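# Move loaded cart through self-closing door into yellow bay

## Task

Push or pull the utility cart through the self-closing door into the next room and leave it in the yellow taped bay, with every one of its four wheels inside the tape lines and none resting on them. The case of copy paper has to sit in the cart's top tray without any part overhanging the tray's edges. Before declaring the job finished, let the door swing fully shut. Either robot or both may work on it, but a robot that topples or is left leaning means failure.

## Robot and tools

Robots: r1 and r2, identical Hello Robot Stretch 4 units. Each has an omni-wheel base, a lift carriage on a vertical mast, an arm that telescopes forward from the carriage, a wrist with yaw, pitch and roll, and a two-finger gripper. A robot stands roughly 1.6 m tall; its base edge lies within 0.23 m of the base origin. A loose object may occasionally be nudged by an outside push.

Frames: the base frame sits on the floor under the base centre, x ahead, y to the left, z up, in metres. hand_pose (a point between the open fingertips) is expressed in it and may be slightly wrong. The odometry frame is the base frame where the robot began; base_odometry there counts wheel rotation only, so slip looks like travel. Heading is in rad, left positive, -3.142 to 3.142. Each robot reports in its own frames, so relative placement of the two robots can only be judged from images, lidar_m and wrist_depth_mm.

move: one action. Arguments r1 and r2 each carry that robot's own part (an omitted robot gets nothing new); cameras lists image sources (r1_head_camera, r1_head_left_camera, r1_head_right_camera, r1_wrist_camera, the same four for r2, or all; omitted or null gives all, [] gives none); blocking must always be false, otherwise refused. The call returns in about half a second while motion continues. Inside a robot's part:
- base: a relative displacement from where that base last reported itself (or from where it is now if a move was still running). translate_m: metres, forward positive, -2 to 2. strafe_m: metres sideways, left positive, -2 to 2. rotate_rad: radians in place, counter-clockwise from above positive, -3.2 to 3.2. Only translate_m and strafe_m may be combined (straight diagonal, no turning).
- joints: absolute targets by name. lift_m 0 to 1.2 m; arm_m 0 to 0.55 m extension; wrist_yaw_rad -1.134 to 4.276 (0 ahead, left positive, 3.14 tucked back; over 3.4 risks hitting the arm); wrist_pitch_rad -1.117 to 4.259 (0 level, 1.57 pointing down); wrist_roll_rad -1.117 to 4.259 (positive clockwise seen from behind); gripper_m -0.038 to 0.141 m fingertip gap (negative squeezes fingers together). Done tolerances: 0.004 for lift, arm and gripper, 0.02 rad for wrist joints. Out-of-range joint targets are clipped and reported; other out-of-range values are refused; unknown keys make the call invalid.
- pace: slow, default, fast or max (base 0.1/0.3/0.4/0.6 m/s and 1/2/3/4 rad/s; lift 0.15/0.3/0.4/0.5 m/s; arm 0.1/0.4/0.6/0.7 m/s). A raised lift above 0.2 caps base speed, down to 0.3 m/s and 1 rad/s at 1.2.
- speeds: per-joint top speed overriding pace (not gripper_m).
- contact_limits: 0 to 1 for arm_m, lift_m, translate_m, strafe_m, rotate_rad, placed next to its own command; default 0.5. A base limit persists until the next action naming base. Even at 0 the arm needs a firm shove (15-40 N) to stop; for a light press use 0 and a target 1-3 mm past contact. With a load, keep the lift limit at least 0.15 for 1 kg, 0.3 for 2 kg.
- end_of_arm: "enable_torque", sent by itself, re-powers wrist or gripper motors that cut out.
A new move replaces only the targets it names; everything else keeps going. Any action is cut off after 14 s. The simulation keeps running while you deliberate.

wait(seconds 0 to 10, cameras): no command; returns full state and images, early once a commanded robot comes to rest. wait(0) shows an "earlier move" line.
stop: brakes all running motions, returns with everything at rest; also re-brakes slack wheels. Always executes.
zoom_image(camera, region [x0, y0, x1, y1] in pixels from the top-left, at most 504 by 504): closer look at the latest full image of a camera included in the newest results.
finished_scene(scene, check): call it twice in separate replies with the current scene's number. The first only records your check (for each condition: what pictures and readings show, what they cannot, how it might fail despite looking fine). The second ends the scene irreversibly; the result must hold with no robot help.

Results: "move" line gives done or the worst status per robot; "as last shown" marks robots repeated from an earlier result; "pictures" gives image order (frames may lag the state slightly). base_status/joint_status: moving, done (wheels turned fully, even if slipping), off_target, contact_stop (goes slack), time_out (target dropped), limit_stop_at_own_body, limit_stop_at_tilt (lean above 6 degrees; lift, arm and wheels go slack), torque_fault. on_its_own lists uncommanded behaviour (held, slack, off). lidar_m: 12 distances in 30-degree sectors counter-clockwise from straight ahead (4th left, 7th rear, 10th right), "-" for nothing or closer than 0.25 m; sees 0.15 m up to robot height, misses glass and thin legs, sees the other robot. wrist_depth_mm: 7x7 grid, 100-2000 mm. turned_by_wheels vs turned_by_imu differing by over ~0.1 rad across a move means slip or collision. base_tilt in degrees (forward, right positive; fixed bias up to ~3). motor_effort in percent with peak in brackets; servo_current in mA. Gripper reading and done never prove a grasp; a rise in gripper current does.

Cautions: if a call is refused or an unplanned stop occurs, the rest of that reply's move, wait and finished_scene calls are skipped. Never let two robots press together: once bases touch, even millimetres more is a hard press that ends the scene. Two robots travel up to ~3 cm apart per metre, which can tip them if sharing a load. Over 1 kg held with arm_m above 0.2 risks tipping when driving or turning, worse at fast paces; steady pushing or pulling with a high gripper can also tip. Avoid self-collision: gripper over the base with lift under about 0.2 (0.45 pointing down), wrist tilted up and rolled, or yaw plus pitch below about -1.1; at the start the wrist is folded back, so tilting or rolling there is risky. Avoid drops, slams, hard hits, hard pushes and letting go of moving parts; robot time counts, including time lost to faults.

Each tool is called after "Emit:" as name(argument=value, ...) on one line, values as JSON.

## Session

Emit:
move(blocking=false)

Scene clock: 0.00 s.
r1.base_odometry: x=+0.000 y=+0.000 heading=+0.000
r1.turned_by_wheels: +0.000
r1.turned_by_imu: +0.000
r1.base_tilt: forward=-1.6 right=+1.3
r1.lidar_m: 1.92 2.25 3.81 1.93 0.97 0.84 0.83 0.93 0.77 0.76 0.93 1.59
r1.base_status: not commanded
r1.joint_positions: lift_m=+0.127 arm_m=+0.000 wrist_yaw_rad=+3.089 wrist_pitch_rad=+0.002 wrist_roll_rad=+0.000 gripper_m=+0.056
r1.joint_status: not commanded
r1.measured_speeds: translate_m=+0.000 strafe_m=+0.000 rotate_rad=+0.000 lift_m=+0.000 arm_m=+0.000 wrist_yaw_rad=+0.000 wrist_pitch_rad=+0.000 wrist_roll_rad=+0.000
r1.motor_effort: lift_m=+20 arm_m=-4 wheel_0=+0 wheel_1=+2 wheel_2=+1
r1.servo_current: wrist_yaw_rad=46 wrist_pitch_rad=39 wrist_roll_rad=52 gripper_m=33
r1.hand_pose: x=-0.1125 y=+0.1024 z=+0.3046 quat_wxyz=(+0.026, -0.001, +0.000, +1.000) (m; r1's base frame)
r1.wrist_depth_mm: 137 138 - - - - - / 113 139 - - - - - / 117 140 229 - - - - / 137 160 - - - - - / - - - - - - - / - - 190 - 189 - - / 842 759 750 166 741 127 768
r2.base_odometry: x=+0.000 y=+0.000 heading=+0.000
r2.turned_by_wheels: +0.000
r2.turned_by_imu: +0.000
r2.base_tilt: forward=-0.7 right=+0.0
r2.lidar_m: 2.02 1.45 1.40 1.49 2.01 2.22 2.34 3.17 1.60 3.62 2.59 2.46
r2.base_status: not commanded
r2.joint_positions: lift_m=+0.295 arm_m=+0.000 wrist_yaw_rad=+3.133 wrist_pitch_rad=+0.001 wrist_roll_rad=+0.000 gripper_m=+0.056
r2.joint_status: not commanded
r2.measured_speeds: translate_m=+0.000 strafe_m=+0.000 rotate_rad=+0.000 lift_m=+0.000 arm_m=+0.000 wrist_yaw_rad=+0.000 wrist_pitch_rad=+0.000 wrist_roll_rad=+0.000
r2.motor_effort: lift_m=+18 arm_m=-4 wheel_0=+1 wheel_1=+0 wheel_2=+0
r2.servo_current: wrist_yaw_rad=39 wrist_pitch_rad=33 wrist_roll_rad=46 gripper_m=46
r2.hand_pose: x=-0.1167 y=+0.0898 z=+0.4727 quat_wxyz=(+0.004, -0.001, +0.000, +1.000) (m; r2's base frame)
r2.wrist_depth_mm: - 140 - - - - - / - 125 148 - - - - / - 129 191 - - - - / 144 143 267 - - - - / 228 - - - - - - / 225 1576 196 1576 189 1618 1464 / 237 991 1160 - - 1025 1060
pictures: r1_head_camera, r1_head_left_camera, r1_head_right_camera, r1_wrist_camera, r2_head_camera, r2_head_left_camera, r2_head_right_camera, r2_wrist_camera
Images, in order (width x height): r1_head_camera 420x560, r1_head_left_camera 420x672, r1_head_right_camera 420x672, r1_wrist_camera 616x392, r2_head_camera 420x560, r2_head_left_camera 420x672, r2_head_right_camera 420x672, r2_wrist_camera 616x392.

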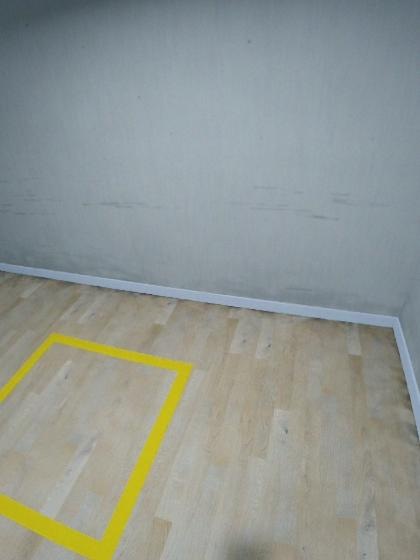

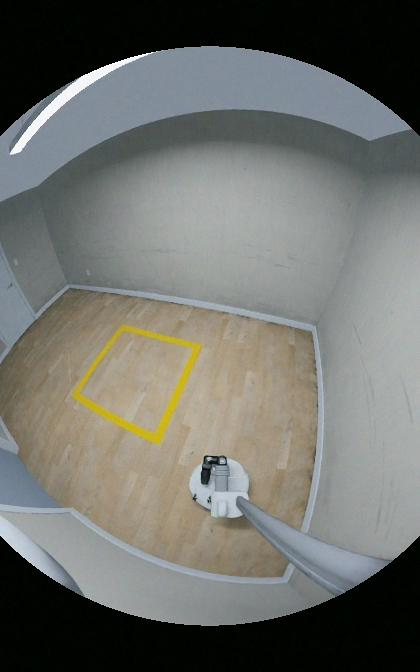

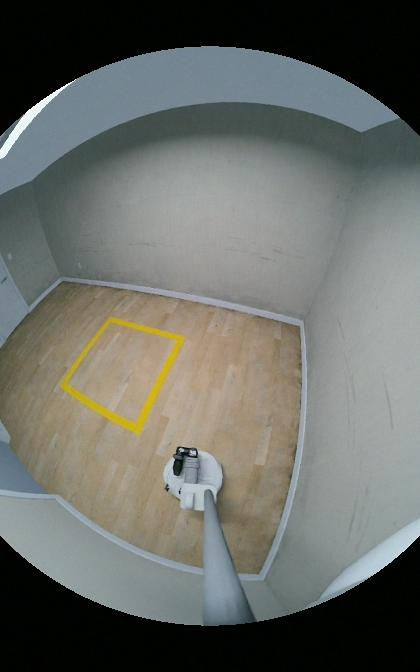

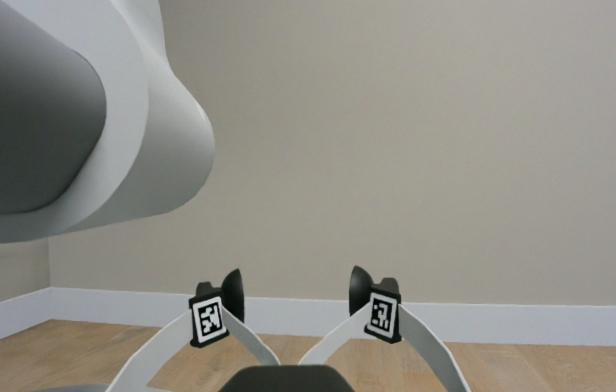

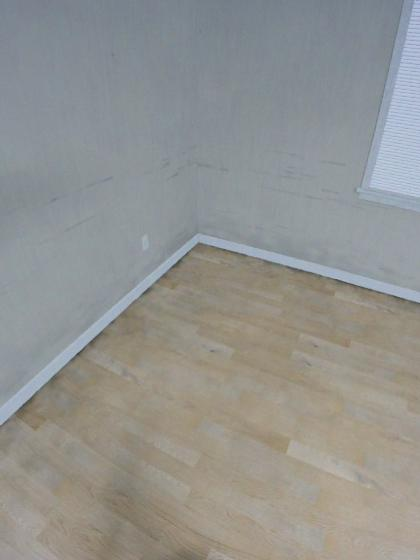

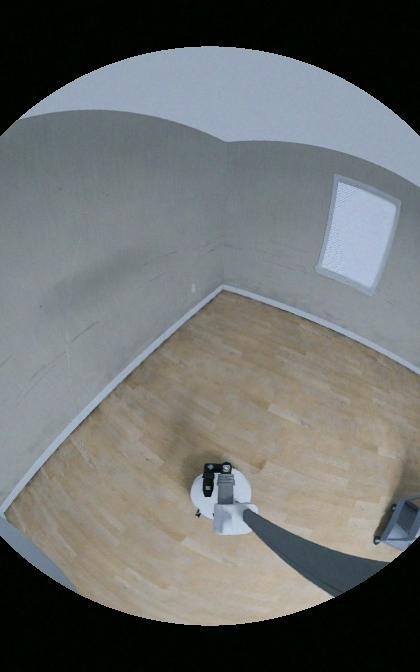

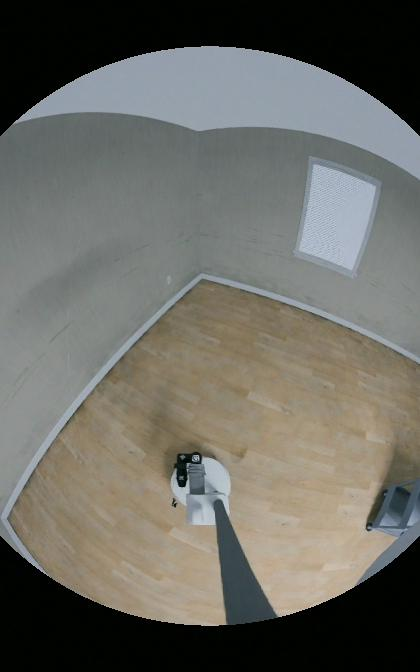

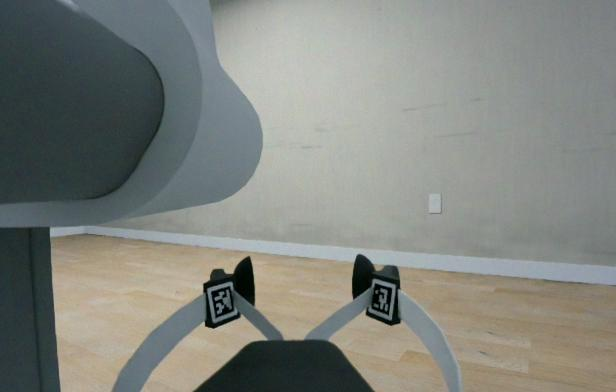

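Emit:
move(blocking=false, r1={"base": {"rotate_rad": 1.3}}, r2={"base": {"rotate_rad": -1.57}}, cameras=[])

Emit:
wait(seconds=2, cameras=[])

Emit:
wait(seconds=1)

Scene clock: 4.33 s.
move: r1 moving; r2 moving
r1.base_odometry: x=+0.000 y=+0.000 heading=+0.252
r1.turned_by_wheels: +0.252
r1.turned_by_imu: +0.252
r1.base_tilt: forward=-1.6 right=+1.2
r1.lidar_m: 1.98 2.71 3.66 1.25 0.89 0.80 0.87 0.80 0.77 0.82 1.11 1.92
r1.base_status: rotate_rad moving
r1.joint_positions: lift_m=+0.127 arm_m=+0.000 wrist_yaw_rad=+3.089 wrist_pitch_rad=+0.002 wrist_roll_rad=+0.000 gripper_m=+0.056
r1.joint_status: not commanded
r1.measured_speeds: translate_m=-0.001 strafe_m=-0.001 rotate_rad=+0.980 lift_m=+0.000 arm_m=+0.000 wrist_yaw_rad=+0.000 wrist_pitch_rad=+0.000 wrist_roll_rad=+0.000
r1.motor_effort: lift_m=+20(20) arm_m=-4(4) wheel_0=-7(9) wheel_1=-7(8) wheel_2=-7(7)
r1.servo_current: wrist_yaw_rad=65(65) wrist_pitch_rad=46(52) wrist_roll_rad=52(65) gripper_m=39(46)
r1.hand_pose: x=-0.1125 y=+0.1024 z=+0.3046 quat_wxyz=(+0.026, -0.001, +0.000, +1.000) (m; r1's base frame)
r1.wrist_depth_mm: 136 138 - - - - - / 113 139 - - - - - / 118 140 229 - - - - / 137 161 - - - - - / - - - - - - - / - 1060 190 - 189 - - / 778 759 750 167 750 128 732
r2.base_odometry: x=+0.000 y=+0.000 heading=-0.252
r2.turned_by_wheels: -0.252
r2.turned_by_imu: -0.244
r2.base_tilt: forward=-0.6 right=+0.1
r2.lidar_m: 2.52 1.62 1.40 1.40 1.67 2.23 2.24 2.64 1.59 1.63 2.93 2.49
r2.base_status: rotate_rad moving
r2.joint_positions: lift_m=+0.295 arm_m=+0.000 wrist_yaw_rad=+3.133 wrist_pitch_rad=+0.001 wrist_roll_rad=+0.000 gripper_m=+0.056
r2.joint_status: not commanded
r2.measured_speeds: translate_m=+0.000 strafe_m=+0.000 rotate_rad=-0.974 lift_m=+0.000 arm_m=+0.000 wrist_yaw_rad=+0.000 wrist_pitch_rad=+0.000 wrist_roll_rad=+0.000
r2.motor_effort: lift_m=+18(18) arm_m=-4(4) wheel_0=+8(12) wheel_1=+10(10) wheel_2=+11(11)
r2.servo_current: wrist_yaw_rad=39(46) wrist_pitch_rad=39(46) wrist_roll_rad=39(52) gripper_m=52(52)
r2.hand_pose: x=-0.1167 y=+0.0898 z=+0.4727 quat_wxyz=(+0.004, -0.001, +0.000, +1.000) (m; r2's base frame)
r2.wrist_depth_mm: - 141 - - - - - / - 126 148 - - - - / - 129 191 - - - - / 144 143 267 - - - - / 228 - - - - - - / 226 1576 196 1576 189 1661 1464 / 237 1008 1138 - - 1060 1078
pictures: none
No camera images: "cameras" was empty.

Scene clock: 5.73 s.
earlier move: r1 done; r2 moving
r1.base_odometry: x=+0.000 y=+0.000 heading=+1.300
r1.turned_by_wheels: +1.048
r1.turned_by_imu: +1.053
r1.base_tilt: forward=-1.6 right=+1.3
r1.lidar_m: 3.79 1.23 0.89 0.83 0.88 0.82 0.77 0.81 1.10 1.93 2.00 2.67
r1.base_status: done
r1.joint_positions: lift_m=+0.127 arm_m=+0.000 wrist_yaw_rad=+3.089 wrist_pitch_rad=+0.002 wrist_roll_rad=+0.000 gripper_m=+0.056
r1.joint_status: not commanded
r1.measured_speeds: translate_m=+0.000 strafe_m=+0.000 rotate_rad=+0.000 lift_m=+0.000 arm_m=+0.000 wrist_yaw_rad=+0.000 wrist_pitch_rad=+0.000 wrist_roll_rad=+0.000
r1.motor_effort: lift_m=+20(20) arm_m=-4(4) wheel_0=-3(10) wheel_1=-1(9) wheel_2=-1(8)
r1.servo_current: wrist_yaw_rad=59(65) wrist_pitch_rad=46(52) wrist_roll_rad=33(65) gripper_m=39(52)
r1.hand_pose: x=-0.1125 y=+0.1024 z=+0.3046 quat_wxyz=(+0.026, -0.001, +0.000, +1.000) (m; r1's base frame)
r1.wrist_depth_mm: 136 138 - - - - - / 113 139 - - - - - / 118 140 229 - - - - / 137 161 - - - - - / - - - - - - - / - - 190 - 189 - - / 788 707 750 155 732 768 809
r2.base_odometry: x=+0.000 y=+0.000 heading=-1.569
r2.turned_by_wheels: -1.318
r2.turned_by_imu: -1.283
r2.base_tilt: forward=-0.7 right=+0.1
r2.lidar_m: 3.54 2.58 2.47 1.99 1.48 1.41 1.48 2.04 2.23 2.34 3.20 1.57
r2.base_status: rotate_rad moving
r2.joint_positions: lift_m=+0.295 arm_m=+0.000 wrist_yaw_rad=+3.133 wrist_pitch_rad=+0.001 wrist_roll_rad=+0.000 gripper_m=+0.056
r2.joint_status: not commanded
r2.measured_speeds: translate_m=+0.000 strafe_m=+0.000 rotate_rad=+0.000 lift_m=+0.000 arm_m=+0.000 wrist_yaw_rad=+0.000 wrist_pitch_rad=+0.000 wrist_roll_rad=+0.000
r2.motor_effort: lift_m=+18(18) arm_m=-4(4) wheel_0=+4(12) wheel_1=+2(12) wheel_2=+2(11)
r2.servo_current: wrist_yaw_rad=46(52) wrist_pitch_rad=39(46) wrist_roll_rad=39(59) gripper_m=52(52)
r2.hand_pose: x=-0.1167 y=+0.0898 z=+0.4727 quat_wxyz=(+0.004, -0.001, +0.000, +1.000) (m; r2's base frame)
r2.wrist_depth_mm: - 141 - - - - - / - 126 142 - - - - / - 130 183 - - - - / 144 143 225 - - - - / 229 - - - - - - / 227 1576 196 1336 189 - - / 225 1025 1138 - - 1042 1060
wait: 1.40 of 2 s (r1 has come to rest)
pictures: none
No camera images: "cameras" was empty.

Scene clock: 5.90 s.
earlier move: r2 done
r1.base_odometry: x=+0.000 y=+0.000 heading=+1.300
r1.turned_by_wheels: +0.000
r1.turned_by_imu: +0.000
r1.base_tilt: forward=-1.6 right=+1.3
r1.lidar_m: 3.77 1.25 0.88 0.84 0.84 0.83 0.78 0.78 1.08 1.91 1.98 2.68
r1.base_status: done
r1.joint_positions: lift_m=+0.127 arm_m=+0.000 wrist_yaw_rad=+3.089 wrist_pitch_rad=+0.002 wrist_roll_rad=+0.000 gripper_m=+0.056
r1.joint_status: not commanded
r1.measured_speeds: translate_m=+0.000 strafe_m=+0.000 rotate_rad=+0.000 lift_m=+0.000 arm_m=+0.000 wrist_yaw_rad=+0.000 wrist_pitch_rad=+0.000 wrist_roll_rad=+0.000
r1.motor_effort: lift_m=+20(20) arm_m=-4(4) wheel_0=-4(10) wheel_1=-1(9) wheel_2=-1(8)
r1.servo_current: wrist_yaw_rad=52(72) wrist_pitch_rad=39(52) wrist_roll_rad=39(65) gripper_m=46(52)
r1.hand_pose: x=-0.1125 y=+0.1024 z=+0.3046 quat_wxyz=(+0.026, -0.001, +0.000, +1.000) (m; r1's base frame)
r1.wrist_depth_mm: 137 139 - - - - - / 113 139 - - - - - / 117 140 229 - - - - / 137 161 - - - - - / - - - - - - - / - - 189 - 189 - - / 798 699 759 155 741 778 809
r2.base_odometry: x=+0.000 y=+0.000 heading=-1.569
r2.turned_by_wheels: +0.000
r2.turned_by_imu: +0.000
r2.base_tilt: forward=-0.6 right=+0.0
r2.lidar_m: 3.58 2.60 2.46 1.99 1.43 1.40 1.49 2.04 2.22 2.32 3.21 1.63
r2.base_status: done
r2.joint_positions: lift_m=+0.295 arm_m=+0.000 wrist_yaw_rad=+3.133 wrist_pitch_rad=+0.001 wrist_roll_rad=+0.000 gripper_m=+0.056
r2.joint_status: not commanded
r2.measured_speeds: translate_m=+0.000 strafe_m=+0.000 rotate_rad=+0.000 lift_m=+0.000 arm_m=+0.000 wrist_yaw_rad=+0.000 wrist_pitch_rad=+0.000 wrist_roll_rad=+0.000
r2.motor_effort: lift_m=+18(18) arm_m=-4(4) wheel_0=+2(12) wheel_1=+2(12) wheel_2=+3(11)
r2.servo_current: wrist_yaw_rad=52(52) wrist_pitch_rad=39(46) wrist_roll_rad=46(59) gripper_m=52(52)
r2.hand_pose: x=-0.1167 y=+0.0898 z=+0.4727 quat_wxyz=(+0.004, -0.001, +0.000, +1.000) (m; r2's base frame)
r2.wrist_depth_mm: - 140 - - - - - / - 126 142 - - - - / - 130 185 - - - - / 144 143 225 - - - - / 229 - - - - - - / 227 1576 196 1336 189 - - / 226 991 1138 - - 1025 1060
wait: 0.17 of 1 s (r2 has come to rest)
pictures: r1_head_camera, r1_head_left_camera, r1_head_right_camera, r1_wrist_camera, r2_head_camera, r2_head_left_camera, r2_head_right_camera, r2_wrist_camera
Images, in order (width x height): r1_head_camera 420x560, r1_head_left_camera 420x672, r1_head_right_camera 420x672, r1_wrist_camera 616x392, r2_head_camera 420x560, r2_head_left_camera 420x672, r2_head_right_camera 420x672, r2_wrist_camera 616x392.

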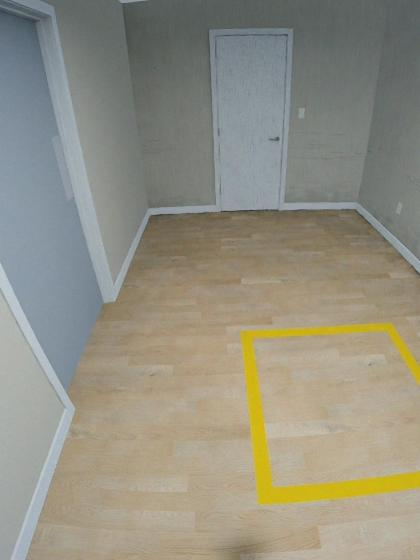

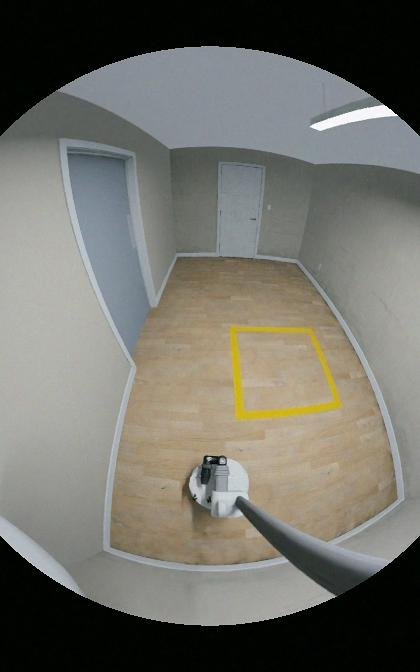

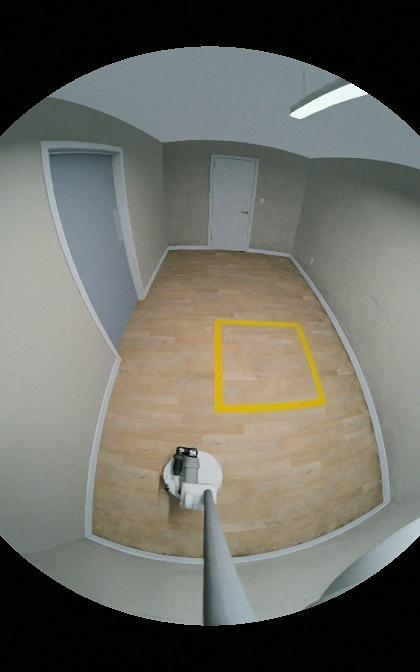

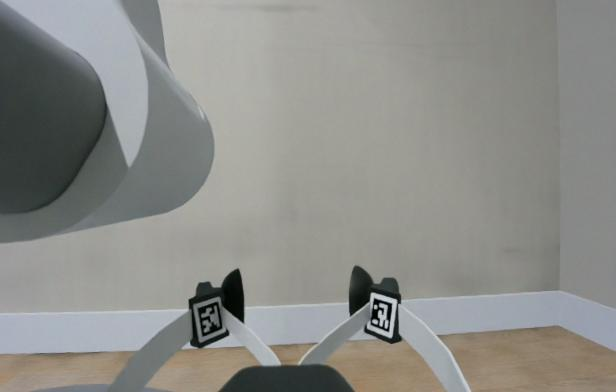

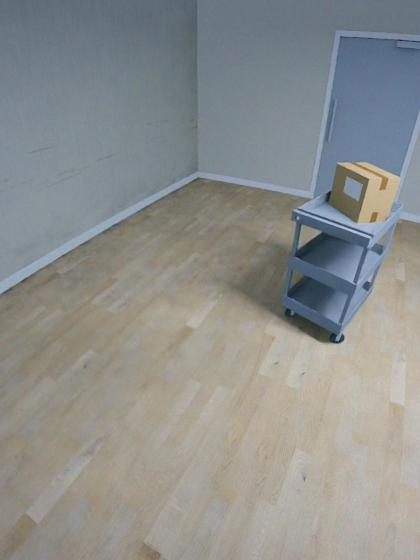

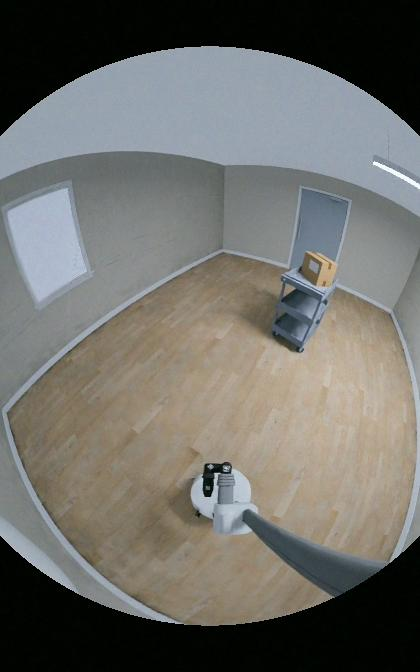

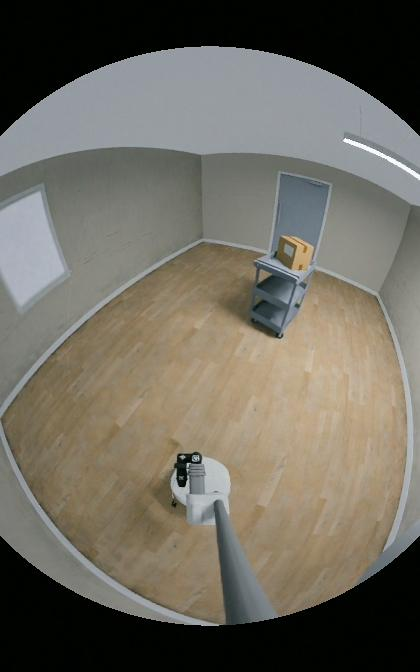

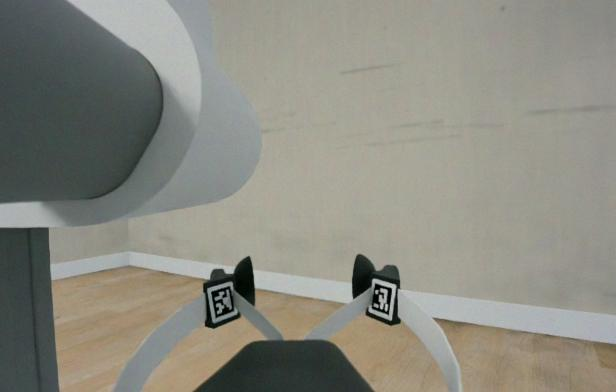

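Emit:
zoom_image(camera="r2_head_camera", region=[260, 20, 420, 360])

Emit:
zoom_image(camera="r1_head_left_camera", region=[50, 120, 360, 430])

Emit:
zoom_image(camera="r2_head_left_camera", region=[240, 160, 420, 370])

Scaled by 1.482 from the camera's 420x560 image, which has a finer 1200x1600 frame.

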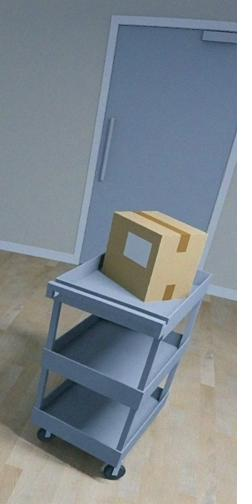

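Scaled by 1.626 from the camera's 420x672 image, which has a finer 600x960 frame.

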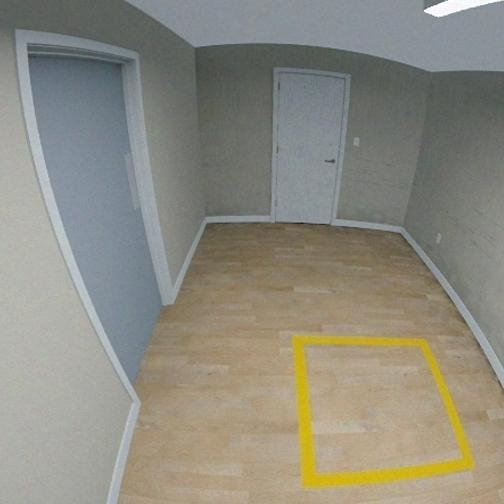

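Scaled by 2.400 from the camera's 420x672 image, which has a finer 600x960 frame.

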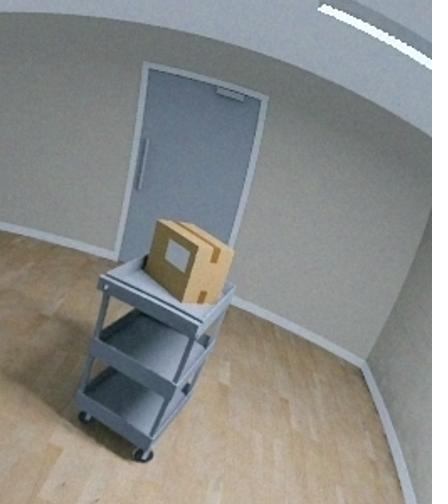

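Emit:
zoom_image(camera="r2_head_camera", region=[270, 150, 420, 350])

Emit:
zoom_image(camera="r2_head_right_camera", region=[230, 160, 410, 350])

Emit:
zoom_image(camera="r1_head_right_camera", region=[30, 120, 340, 430])

Scaled by 2.520 from the camera's 420x560 image, which has a finer 1200x1600 frame.

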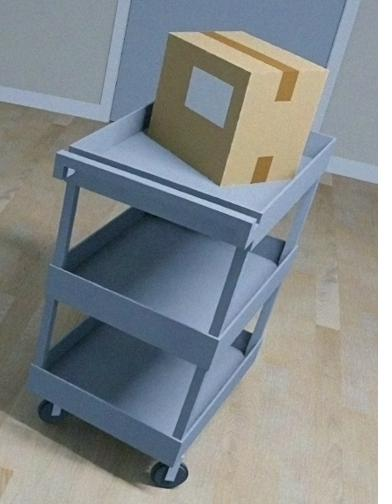

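Scaled by 2.653 from the camera's 420x672 image, which has a finer 600x960 frame.

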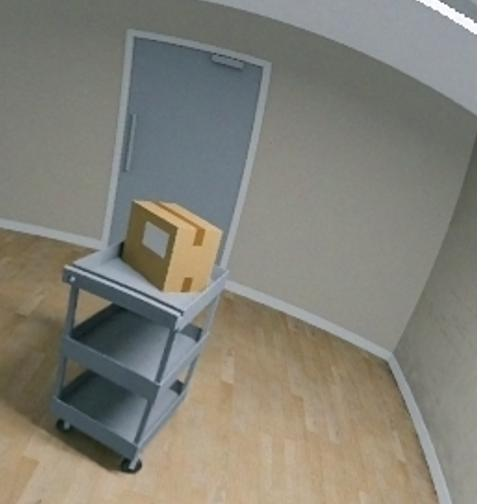

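Scaled by 1.626 from the camera's 420x672 image, which has a finer 600x960 frame.

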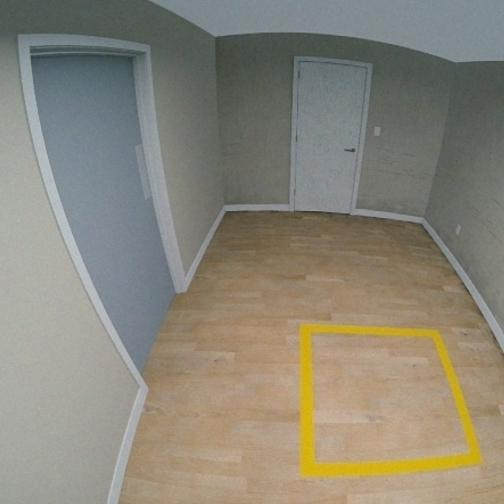

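Emit:
zoom_image(camera="r1_head_camera", region=[0, 250, 210, 560])

Emit:
zoom_image(camera="r1_head_camera", region=[210, 250, 420, 560])

Emit:
zoom_image(camera="r1_head_camera", region=[100, 150, 420, 300])

Scaled by 1.626 from the camera's 420x560 image, which has a finer 600x800 frame.

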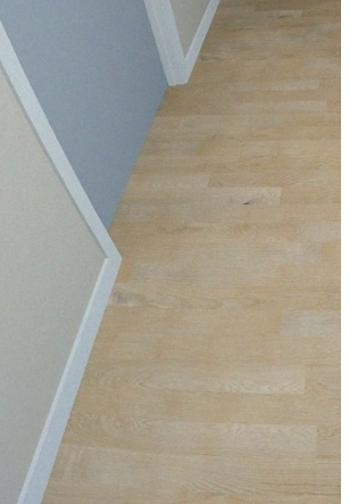

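Scaled by 1.626 from the camera's 420x560 image, which has a finer 600x800 frame.

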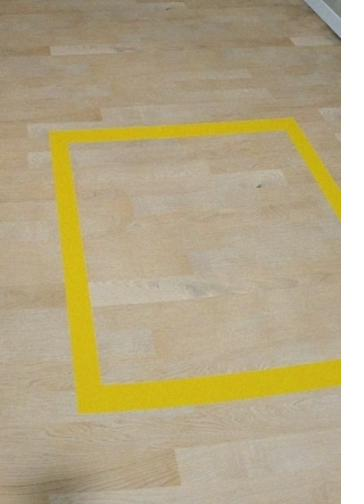

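Scaled by 1.575 from the camera's 420x560 image, which has a finer 600x800 frame.

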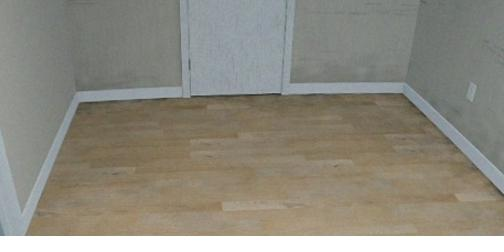

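Emit:
move(blocking=false, r1={"base": {"translate_m": 1.55}, "pace": "fast"}, r2={"base": {"translate_m": 0.92, "strafe_m": -0.19}, "joints": {"lift_m": 0.7, "wrist_yaw_rad": 0.0}, "pace": "fast"}, cameras=[])

Emit:
wait(seconds=6, cameras=[])

Emit:
wait(seconds=3, cameras=["r1_head_camera", "r1_head_left_camera", "r2_head_camera", "r2_head_right_camera"])

Scene clock: 282.67 s.
move: r1 moving; r2 moving
r1.base_odometry: x=+0.013 y=+0.048 heading=+1.300
r1.turned_by_wheels: +0.000
r1.turned_by_imu: +0.000
r1.base_tilt: forward=-1.6 right=+1.3
r1.lidar_m: 3.80 1.25 0.89 0.83 0.90 0.88 0.82 0.86 1.18 1.90 2.00 2.68
r1.base_status: translate_m moving
r1.joint_positions: lift_m=+0.127 arm_m=+0.000 wrist_yaw_rad=+3.089 wrist_pitch_rad=+0.002 wrist_roll_rad=+0.000 gripper_m=+0.056
r1.joint_status: not commanded
r1.measured_speeds: translate_m=+0.194 strafe_m=+0.000 rotate_rad=-0.006 lift_m=+0.000 arm_m=+0.000 wrist_yaw_rad=+0.000 wrist_pitch_rad=+0.000 wrist_roll_rad=+0.000
r1.motor_effort: lift_m=+20(20) arm_m=-4(4) wheel_0=+8(10) wheel_1=+4(9) wheel_2=-12(12)
r1.servo_current: wrist_yaw_rad=46(59) wrist_pitch_rad=39(46) wrist_roll_rad=33(59) gripper_m=46(46)
r1.hand_pose: x=-0.1125 y=+0.1024 z=+0.3046 quat_wxyz=(+0.026, -0.001, +0.000, +1.000) (m; r1's base frame)
r1.wrist_depth_mm: - 137 - - - - - / - 137 - - - - - / 110 138 205 - - - - / 124 139 236 - - - - / - - - - - - - / - - 189 - 189 - - / 798 750 750 167 750 768 809
r2.base_odometry: x=-0.010 y=-0.050 heading=-1.569
r2.turned_by_wheels: +0.000
r2.turned_by_imu: +0.001
r2.base_tilt: forward=-0.7 right=+0.1
r2.lidar_m: 3.51 2.57 2.46 2.09 1.52 1.43 1.53 2.12 2.23 2.36 3.25 1.55
r2.base_status: translate_m moving; strafe_m moving
r2.joint_positions: lift_m=+0.358 arm_m=+0.000 wrist_yaw_rad=+2.523 wrist_pitch_rad=+0.001 wrist_roll_rad=+0.000 gripper_m=+0.056
r2.joint_status: lift_m moving; wrist_yaw_rad moving
r2.measured_speeds: translate_m=+0.197 strafe_m=-0.038 rotate_rad=+0.005 lift_m=+0.243 arm_m=+0.000 wrist_yaw_rad=-1.736 wrist_pitch_rad=+0.000 wrist_roll_rad=+0.000
r2.motor_effort: lift_m=+23(24) arm_m=-4(4) wheel_0=+13(13) wheel_1=+7(8) wheel_2=-15(16)
r2.servo_current: wrist_yaw_rad=91(150) wrist_pitch_rad=39(46) wrist_roll_rad=46(59) gripper_m=46(52)
r2.hand_pose: x=-0.0132 y=+0.2385 z=+0.5357 quat_wxyz=(+0.305, -0.001, +0.000, +0.952) (m; r2's base frame)
r2.wrist_depth_mm: - - - - - - - / - - - - - - - / - - - - - - - / - - - - - - - / - - - - - - - / - - 193 169 189 1499 1430 / 1255 1098 1255 - - 1138 1160
pictures: none
No camera images: "cameras" was empty.

Scene clock: 285.77 s.
earlier move: r1 moving; r2 done
r1.base_odometry: x=+0.332 y=+1.196 heading=+1.300
r1.turned_by_wheels: +0.000
r1.turned_by_imu: +0.001
r1.base_tilt: forward=-1.6 right=+1.3
r1.lidar_m: 2.68 1.31 1.02 0.88 0.91 1.22 2.00 2.09 1.98 1.87 1.97 2.62
r1.base_status: translate_m moving
r1.joint_positions: lift_m=+0.127 arm_m=+0.000 wrist_yaw_rad=+3.089 wrist_pitch_rad=+0.002 wrist_roll_rad=+0.000 gripper_m=+0.056
r1.joint_status: not commanded
r1.measured_speeds: translate_m=+0.400 strafe_m=-0.002 rotate_rad=+0.000 lift_m=+0.000 arm_m=+0.000 wrist_yaw_rad=+0.000 wrist_pitch_rad=+0.000 wrist_roll_rad=+0.000
r1.motor_effort: lift_m=+20(20) arm_m=-4(4) wheel_0=+4(10) wheel_1=+4(9) wheel_2=-6(13)
r1.servo_current: wrist_yaw_rad=52(65) wrist_pitch_rad=39(52) wrist_roll_rad=39(72) gripper_m=46(52)
r1.hand_pose: x=-0.1125 y=+0.1024 z=+0.3046 quat_wxyz=(+0.026, -0.001, +0.000, +1.000) (m; r1's base frame)
r1.wrist_depth_mm: - 137 - - - - - / - 138 - - - - - / 110 137 212 - - - - / 124 139 - - - - - / 1708 - - - - - - / 1182 1182 194 1205 190 1160 1042 / 842 788 759 167 741 788 820
r2.base_odometry: x=-0.189 y=-0.920 heading=-1.569
r2.turned_by_wheels: +0.000
r2.turned_by_imu: +0.001
r2.base_tilt: forward=-0.7 right=+0.1
r2.lidar_m: 3.12 2.32 2.18 2.29 2.40 2.29 2.41 2.63 2.52 2.66 0.78 0.79
r2.base_status: done
r2.joint_positions: lift_m=+0.700 arm_m=+0.000 wrist_yaw_rad=+0.003 wrist_pitch_rad=+0.001 wrist_roll_rad=+0.000 gripper_m=+0.056
r2.joint_status: all done
r2.measured_speeds: translate_m=+0.000 strafe_m=+0.000 rotate_rad=+0.000 lift_m=+0.000 arm_m=+0.000 wrist_yaw_rad=+0.000 wrist_pitch_rad=+0.000 wrist_roll_rad=+0.000
r2.motor_effort: lift_m=+21(27) arm_m=-4(5) wheel_0=+0(13) wheel_1=+4(8) wheel_2=+0(17)
r2.servo_current: wrist_yaw_rad=52(150) wrist_pitch_rad=39(46) wrist_roll_rad=39(59) gripper_m=46(59)
r2.hand_pose: x=+0.4596 y=-0.0866 z=+0.8776 quat_wxyz=(+1.000, +0.000, +0.001, +0.001) (m; r2's base frame)
r2.wrist_depth_mm: - - - - - - - / - - - - - - - / - - - - - - - / - - - - - - - / - - - - - - 500 / - - 196 - 191 - - / 1756 1756 - - - 1808 564
wait: 3.10 of 6 s (r2 has come to rest)
pictures: none
No camera images: "cameras" was empty.

Scene clock: 287.33 s.
earlier move: r1 done
r1.base_odometry: x=+0.415 y=+1.493 heading=+1.300
r1.turned_by_wheels: +0.000
r1.turned_by_imu: +0.001
r1.base_tilt: forward=-1.6 right=+1.3
r1.lidar_m: 2.38 1.30 1.02 0.96 0.97 1.23 2.32 2.40 2.00 1.86 1.93 2.49
r1.base_status: done
r1.joint_positions: lift_m=+0.127 arm_m=+0.000 wrist_yaw_rad=+3.089 wrist_pitch_rad=+0.002 wrist_roll_rad=+0.000 gripper_m=+0.056
r1.joint_status: not commanded
r1.measured_speeds: translate_m=+0.000 strafe_m=+0.000 rotate_rad=+0.000 lift_m=+0.000 arm_m=+0.000 wrist_yaw_rad=+0.000 wrist_pitch_rad=+0.000 wrist_roll_rad=+0.000
r1.motor_effort: lift_m=+20(20) arm_m=-4(4) wheel_0=+1(10) wheel_1=+1(9) wheel_2=+0(13)
r1.servo_current: wrist_yaw_rad=52(65) wrist_pitch_rad=33(52) wrist_roll_rad=33(72) gripper_m=46(52)
r1.hand_pose: x=-0.1125 y=+0.1024 z=+0.3046 quat_wxyz=(+0.026, -0.001, +0.000, +1.000) (m; r1's base frame)
r1.wrist_depth_mm: 136 138 - - - - - / 114 139 - - - - - / 118 140 273 - - - - / 137 161 - - - - - / 1921 - - - - - - / 1308 1336 194 1182 190 1160 1042 / 842 750 750 167 732 778 820
r2.base_odometry: x=-0.189 y=-0.920 heading=-1.569
r2.turned_by_wheels: +0.000
r2.turned_by_imu: +0.000
r2.base_tilt: forward=-0.6 right=+0.1
r2.lidar_m: 3.12 2.32 2.18 2.29 2.40 2.28 2.40 2.64 2.50 2.67 0.78 0.78
r2.base_status: done
r2.joint_positions: lift_m=+0.700 arm_m=+0.000 wrist_yaw_rad=+0.003 wrist_pitch_rad=+0.001 wrist_roll_rad=+0.000 gripper_m=+0.056
r2.joint_status: all done
r2.measured_speeds: translate_m=+0.000 strafe_m=+0.000 rotate_rad=+0.000 lift_m=+0.000 arm_m=+0.000 wrist_yaw_rad=+0.000 wrist_pitch_rad=+0.000 wrist_roll_rad=+0.000
r2.motor_effort: lift_m=+21(27) arm_m=-4(5) wheel_0=+0(13) wheel_1=+4(8) wheel_2=+0(17)
r2.servo_current: wrist_yaw_rad=39(150) wrist_pitch_rad=39(46) wrist_roll_rad=52(65) gripper_m=46(59)
r2.hand_pose: x=+0.4596 y=-0.0866 z=+0.8776 quat_wxyz=(+1.000, +0.000, +0.001, +0.001) (m; r2's base frame)
r2.wrist_depth_mm: - - - - - - - / - - - - - - - / - - - - - - - / - - - - - - - / - - - - - - 504 / - - 196 - 191 - - / 1756 1756 - - - 1808 564
wait: 1.57 of 3 s (r1 has come to rest)
pictures: r1_head_camera, r1_head_left_camera, r2_head_camera, r2_head_right_camera
Images, in order (width x height): r1_head_camera 420x560, r1_head_left_camera 420x672, r2_head_camera 420x560, r2_head_right_camera 420x672.

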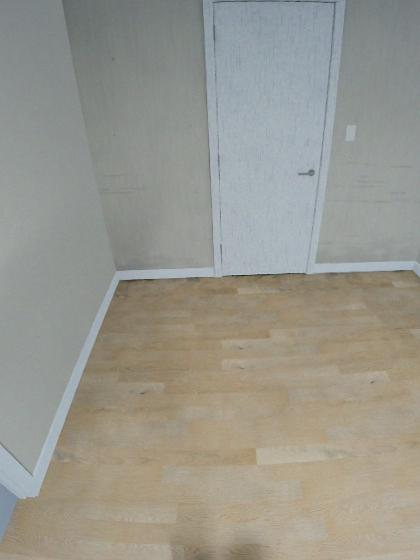

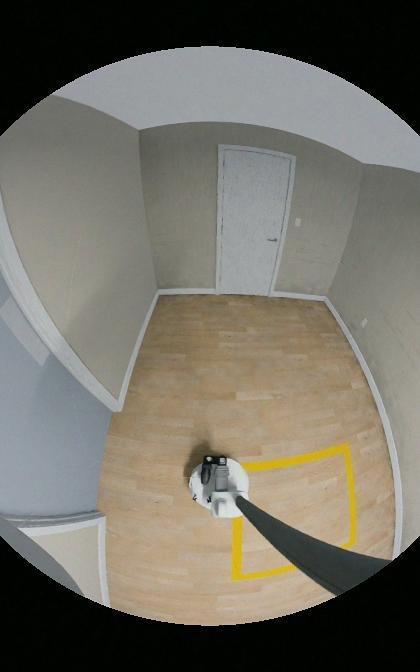

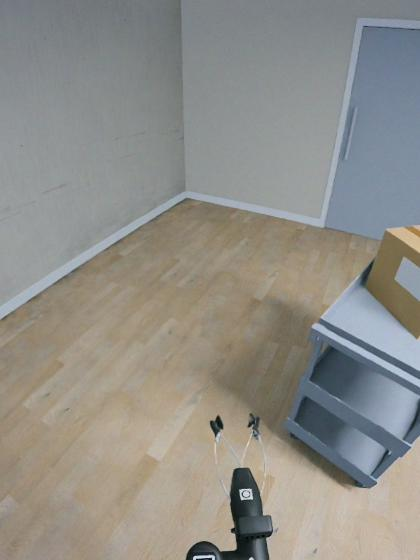

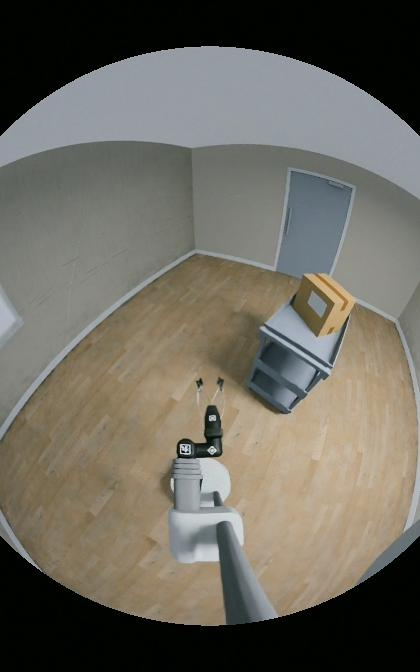

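Emit:
move(blocking=false, r1={"base": {"rotate_rad": 0.045}}, r2={"base": {"rotate_rad": -0.7}}, cameras=[])

Emit:
wait(seconds=2, cameras=[])

Emit:
wait(seconds=1, cameras=["r2_head_camera", "r2_head_right_camera", "r2_wrist_camera"])

Emit:
zoom_image(camera="r2_head_camera", region=[110, 200, 350, 520])

Scene clock: 405.80 s.
move: r1 moving; r2 moving
r1.base_odometry: x=+0.415 y=+1.493 heading=+1.344
r1.turned_by_wheels: +0.045
r1.turned_by_imu: +0.045
r1.base_tilt: forward=-1.6 right=+1.3
r1.lidar_m: 2.37 1.25 0.99 0.96 1.00 1.32 2.32 2.48 1.97 1.89 1.97 2.46
r1.base_status: rotate_rad moving
r1.joint_positions: lift_m=+0.127 arm_m=+0.000 wrist_yaw_rad=+3.089 wrist_pitch_rad=+0.002 wrist_roll_rad=+0.000 gripper_m=+0.056
r1.joint_status: not commanded
r1.measured_speeds: translate_m=+0.000 strafe_m=+0.000 rotate_rad=+0.000 lift_m=+0.000 arm_m=+0.000 wrist_yaw_rad=+0.000 wrist_pitch_rad=+0.000 wrist_roll_rad=+0.000
r1.motor_effort: lift_m=+20(20) arm_m=-4(4) wheel_0=-2(5) wheel_1=-2(5) wheel_2=-1(6)
r1.servo_current: wrist_yaw_rad=46(59) wrist_pitch_rad=46(46) wrist_roll_rad=52(59) gripper_m=46(46)
r1.hand_pose: x=-0.1125 y=+0.1024 z=+0.3046 quat_wxyz=(+0.026, -0.001, +0.000, +1.000) (m; r1's base frame)
r1.wrist_depth_mm: 137 139 - - - - - / 113 139 - - - - - / 117 140 272 - - - - / 137 162 - - - - - / 1983 - - - - - - / 1308 1336 194 1182 190 1138 1042 / 842 741 750 167 741 778 809
r2.base_odometry: x=-0.189 y=-0.920 heading=-1.821
r2.turned_by_wheels: -0.252
r2.turned_by_imu: -0.244
r2.base_tilt: forward=-0.6 right=+0.1
r2.lidar_m: 0.84 2.55 2.22 2.18 2.59 2.29 2.27 2.73 2.53 2.52 2.98 0.79
r2.base_status: rotate_rad moving
r2.joint_positions: lift_m=+0.700 arm_m=+0.000 wrist_yaw_rad=+0.003 wrist_pitch_rad=+0.001 wrist_roll_rad=+0.000 gripper_m=+0.056
r2.joint_status: not commanded
r2.measured_speeds: translate_m=+0.000 strafe_m=+0.000 rotate_rad=-0.974 lift_m=+0.000 arm_m=+0.000 wrist_yaw_rad=+0.000 wrist_pitch_rad=+0.000 wrist_roll_rad=+0.000
r2.motor_effort: lift_m=+21(21) arm_m=-4(4) wheel_0=+10(12) wheel_1=+8(10) wheel_2=+10(11)
r2.servo_current: wrist_yaw_rad=46(65) wrist_pitch_rad=46(46) wrist_roll_rad=33(59) gripper_m=46(59)
r2.hand_pose: x=+0.4596 y=-0.0866 z=+0.8776 quat_wxyz=(+1.000, +0.000, +0.001, +0.001) (m; r2's base frame)
r2.wrist_depth_mm: - - - - - - - / - - - - - - - / - - - - - 866 683 / - - - - - 854 699 / - - - - 609 525 480 / - - 196 - 190 - - / - 1756 - - - - -
pictures: none
No camera images: "cameras" was empty.

Scene clock: 405.90 s.
earlier move: r1 done; r2 moving
r1.base_odometry: x=+0.415 y=+1.493 heading=+1.344
r1.turned_by_wheels: +0.000
r1.turned_by_imu: +0.000
r1.base_tilt: forward=-1.6 right=+1.3
r1.lidar_m: 2.35 1.24 1.00 0.97 1.01 1.31 2.30 2.45 1.97 1.89 1.96 2.46
r1.base_status: done
r1.joint_positions: lift_m=+0.127 arm_m=+0.000 wrist_yaw_rad=+3.089 wrist_pitch_rad=+0.002 wrist_roll_rad=+0.000 gripper_m=+0.056
r1.joint_status: not commanded
r1.measured_speeds: translate_m=+0.000 strafe_m=+0.000 rotate_rad=+0.000 lift_m=+0.000 arm_m=+0.000 wrist_yaw_rad=+0.000 wrist_pitch_rad=+0.000 wrist_roll_rad=+0.000
r1.motor_effort: lift_m=+20(20) arm_m=-4(4) wheel_0=-3(5) wheel_1=-2(5) wheel_2=+0(6)
r1.servo_current: wrist_yaw_rad=39(59) wrist_pitch_rad=39(46) wrist_roll_rad=46(59) gripper_m=46(46)
r1.hand_pose: x=-0.1125 y=+0.1024 z=+0.3046 quat_wxyz=(+0.026, -0.001, +0.000, +1.000) (m; r1's base frame)
r1.wrist_depth_mm: 136 139 - - - - - / 113 139 - - - - - / 117 139 273 - - - - / 137 162 - - - - - / 1921 - - - - - - / 1281 1336 195 1182 190 1160 1025 / 842 741 750 166 750 778 809
r2.base_odometry: x=-0.189 y=-0.920 heading=-1.931
r2.turned_by_wheels: -0.110
r2.turned_by_imu: -0.107
r2.base_tilt: forward=-0.7 right=+0.0
r2.lidar_m: 0.80 2.71 2.23 2.18 2.45 2.29 2.27 2.56 2.56 2.54 2.80 0.77
r2.base_status: rotate_rad moving
r2.joint_positions: lift_m=+0.700 arm_m=+0.000 wrist_yaw_rad=+0.003 wrist_pitch_rad=+0.001 wrist_roll_rad=+0.000 gripper_m=+0.056
r2.joint_status: not commanded
r2.measured_speeds: translate_m=+0.000 strafe_m=-0.001 rotate_rad=-1.162 lift_m=+0.000 arm_m=+0.000 wrist_yaw_rad=+0.000 wrist_pitch_rad=+0.000 wrist_roll_rad=+0.000
r2.motor_effort: lift_m=+21(21) arm_m=-4(4) wheel_0=+7(12) wheel_1=+9(11) wheel_2=+9(11)
r2.servo_current: wrist_yaw_rad=52(65) wrist_pitch_rad=33(46) wrist_roll_rad=59(59) gripper_m=52(59)
r2.hand_pose: x=+0.4596 y=-0.0866 z=+0.8776 quat_wxyz=(+1.000, +0.000, +0.001, +0.001) (m; r2's base frame)
r2.wrist_depth_mm: - - - - - - - / - - - - - - - / - - - - - 778 759 / - - - - - 788 768 / - - - - 580 517 484 / - - 196 - 186 - - / 1983 1756 - - - - -
wait: 0.10 of 2 s (r1 has come to rest)
pictures: none
No camera images: "cameras" was empty.

Scene clock: 406.77 s.
earlier move: r2 done
r1.base_odometry: x=+0.415 y=+1.493 heading=+1.344
r1.turned_by_wheels: +0.000
r1.turned_by_imu: +0.000
r1.base_tilt: forward=-1.6 right=+1.3
r1.lidar_m: 2.37 1.27 1.01 0.95 1.00 1.31 2.31 2.48 1.96 1.86 1.97 2.44
r1.base_status: done
r1.joint_positions: lift_m=+0.127 arm_m=+0.000 wrist_yaw_rad=+3.089 wrist_pitch_rad=+0.002 wrist_roll_rad=+0.000 gripper_m=+0.056
r1.joint_status: not commanded
r1.measured_speeds: translate_m=+0.000 strafe_m=+0.000 rotate_rad=+0.000 lift_m=+0.000 arm_m=+0.000 wrist_yaw_rad=+0.000 wrist_pitch_rad=+0.000 wrist_roll_rad=+0.000
r1.motor_effort: lift_m=+20(20) arm_m=-4(4) wheel_0=-2(5) wheel_1=-2(5) wheel_2=+0(6)
r1.servo_current: wrist_yaw_rad=52(65) wrist_pitch_rad=46(46) wrist_roll_rad=46(59) gripper_m=39(46)
r1.hand_pose: x=-0.1125 y=+0.1024 z=+0.3046 quat_wxyz=(+0.026, -0.001, +0.000, +1.000) (m; r1's base frame)
r1.wrist_depth_mm: 136 139 - - - - - / 113 139 - - - - - / 118 140 273 - - - - / 137 161 - - - - - / 1983 - - - - - - / 1308 1336 195 1182 191 1160 1025 / 842 750 759 167 741 788 809
r2.base_odometry: x=-0.189 y=-0.920 heading=-2.268
r2.turned_by_wheels: -0.337
r2.turned_by_imu: -0.329
r2.base_tilt: forward=-0.7 right=+0.1
r2.lidar_m: 0.78 3.53 2.41 2.18 2.21 2.51 2.29 2.31 2.81 2.51 2.56 0.80
r2.base_status: done
r2.joint_positions: lift_m=+0.700 arm_m=+0.000 wrist_yaw_rad=+0.003 wrist_pitch_rad=+0.001 wrist_roll_rad=+0.000 gripper_m=+0.056
r2.joint_status: not commanded
r2.measured_speeds: translate_m=+0.000 strafe_m=+0.000 rotate_rad=+0.000 lift_m=+0.000 arm_m=+0.000 wrist_yaw_rad=+0.000 wrist_pitch_rad=+0.000 wrist_roll_rad=+0.000
r2.motor_effort: lift_m=+21(21) arm_m=-4(4) wheel_0=+3(12) wheel_1=+3(11) wheel_2=+3(11)
r2.servo_current: wrist_yaw_rad=52(65) wrist_pitch_rad=39(46) wrist_roll_rad=39(59) gripper_m=39(59)
r2.hand_pose: x=+0.4596 y=-0.0866 z=+0.8776 quat_wxyz=(+1.000, +0.000, +0.001, +0.001) (m; r2's base frame)
r2.wrist_depth_mm: - - - - - - - / - - - - - - - / - - - 891 - - - / - - - 866 - - - / - - 634 621 530 - - / - - 193 - 185 - - / 1921 1756 - - - 1808 1863
wait: 0.87 of 1 s (r2 has come to rest)
pictures: r2_head_camera, r2_head_right_camera, r2_wrist_camera
Images, in order (width x height): r2_head_camera 420x560, r2_head_right_camera 420x672, r2_wrist_camera 616x392.

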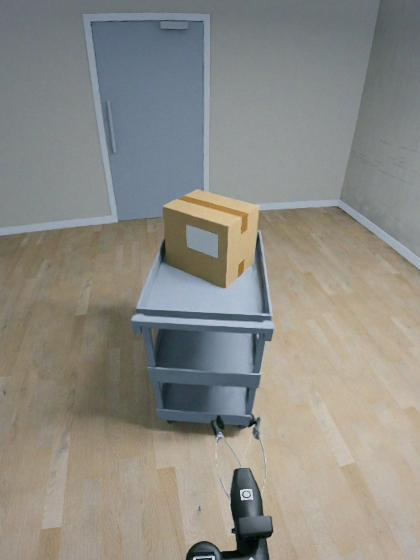

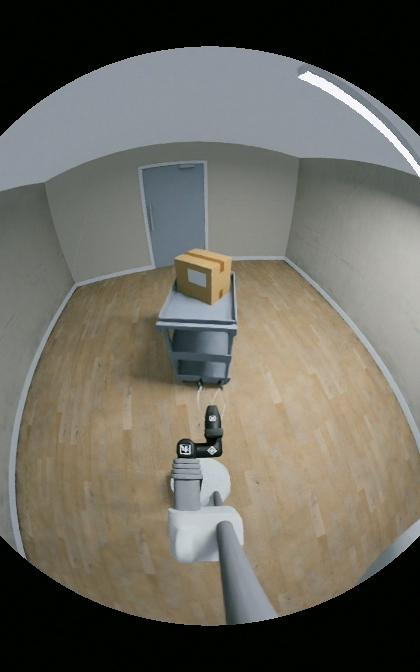

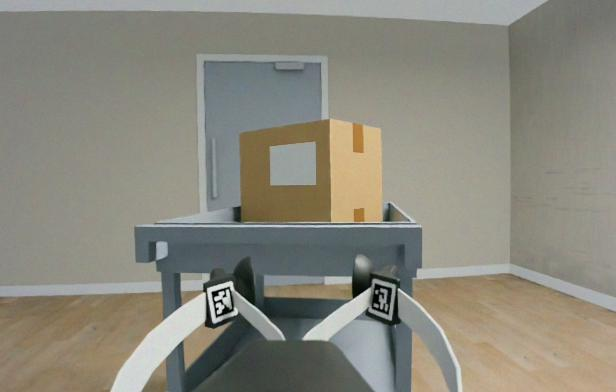

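Scaled by 1.575 from the camera's 420x560 image, which has a finer 1200x1600 frame.

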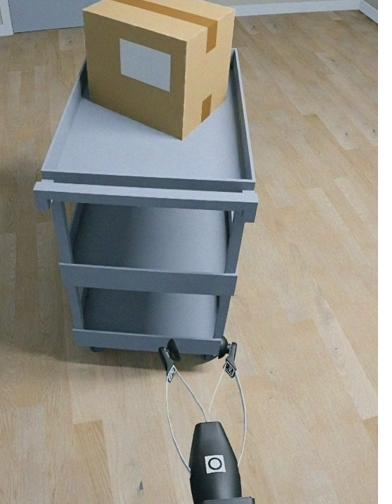

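Emit:
zoom_image(camera="r2_head_camera", region=[130, 300, 290, 450])

Emit:
zoom_image(camera="r2_head_camera", region=[60, 0, 360, 240])

Emit:
zoom_image(camera="r2_wrist_camera", region=[112, 50, 450, 392])

Scaled by 3.150 from the camera's 420x560 image, which has a finer 1200x1600 frame.

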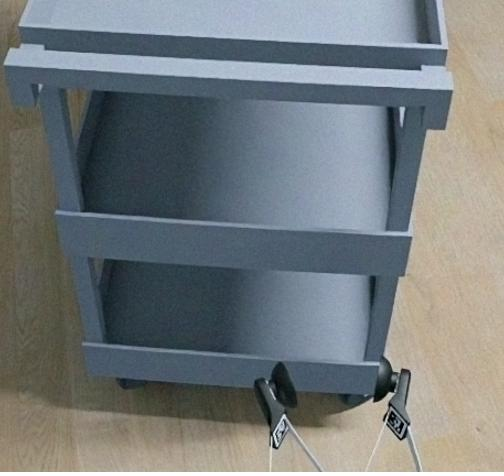

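Scaled by 1.680 from the camera's 420x560 image, which has a finer 1200x1600 frame.

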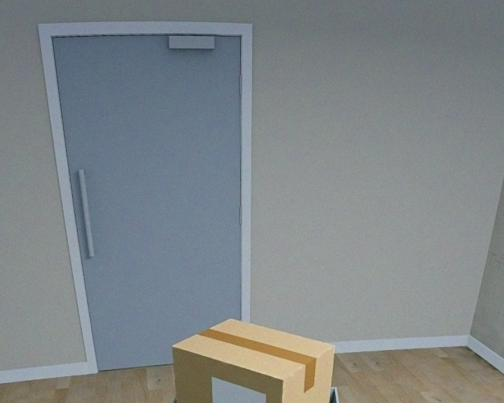

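Scaled by 1.474.

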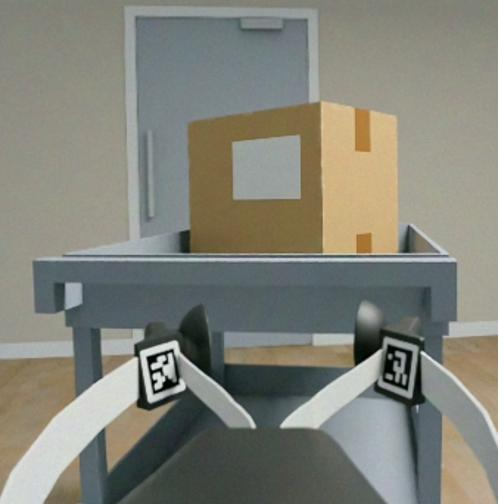

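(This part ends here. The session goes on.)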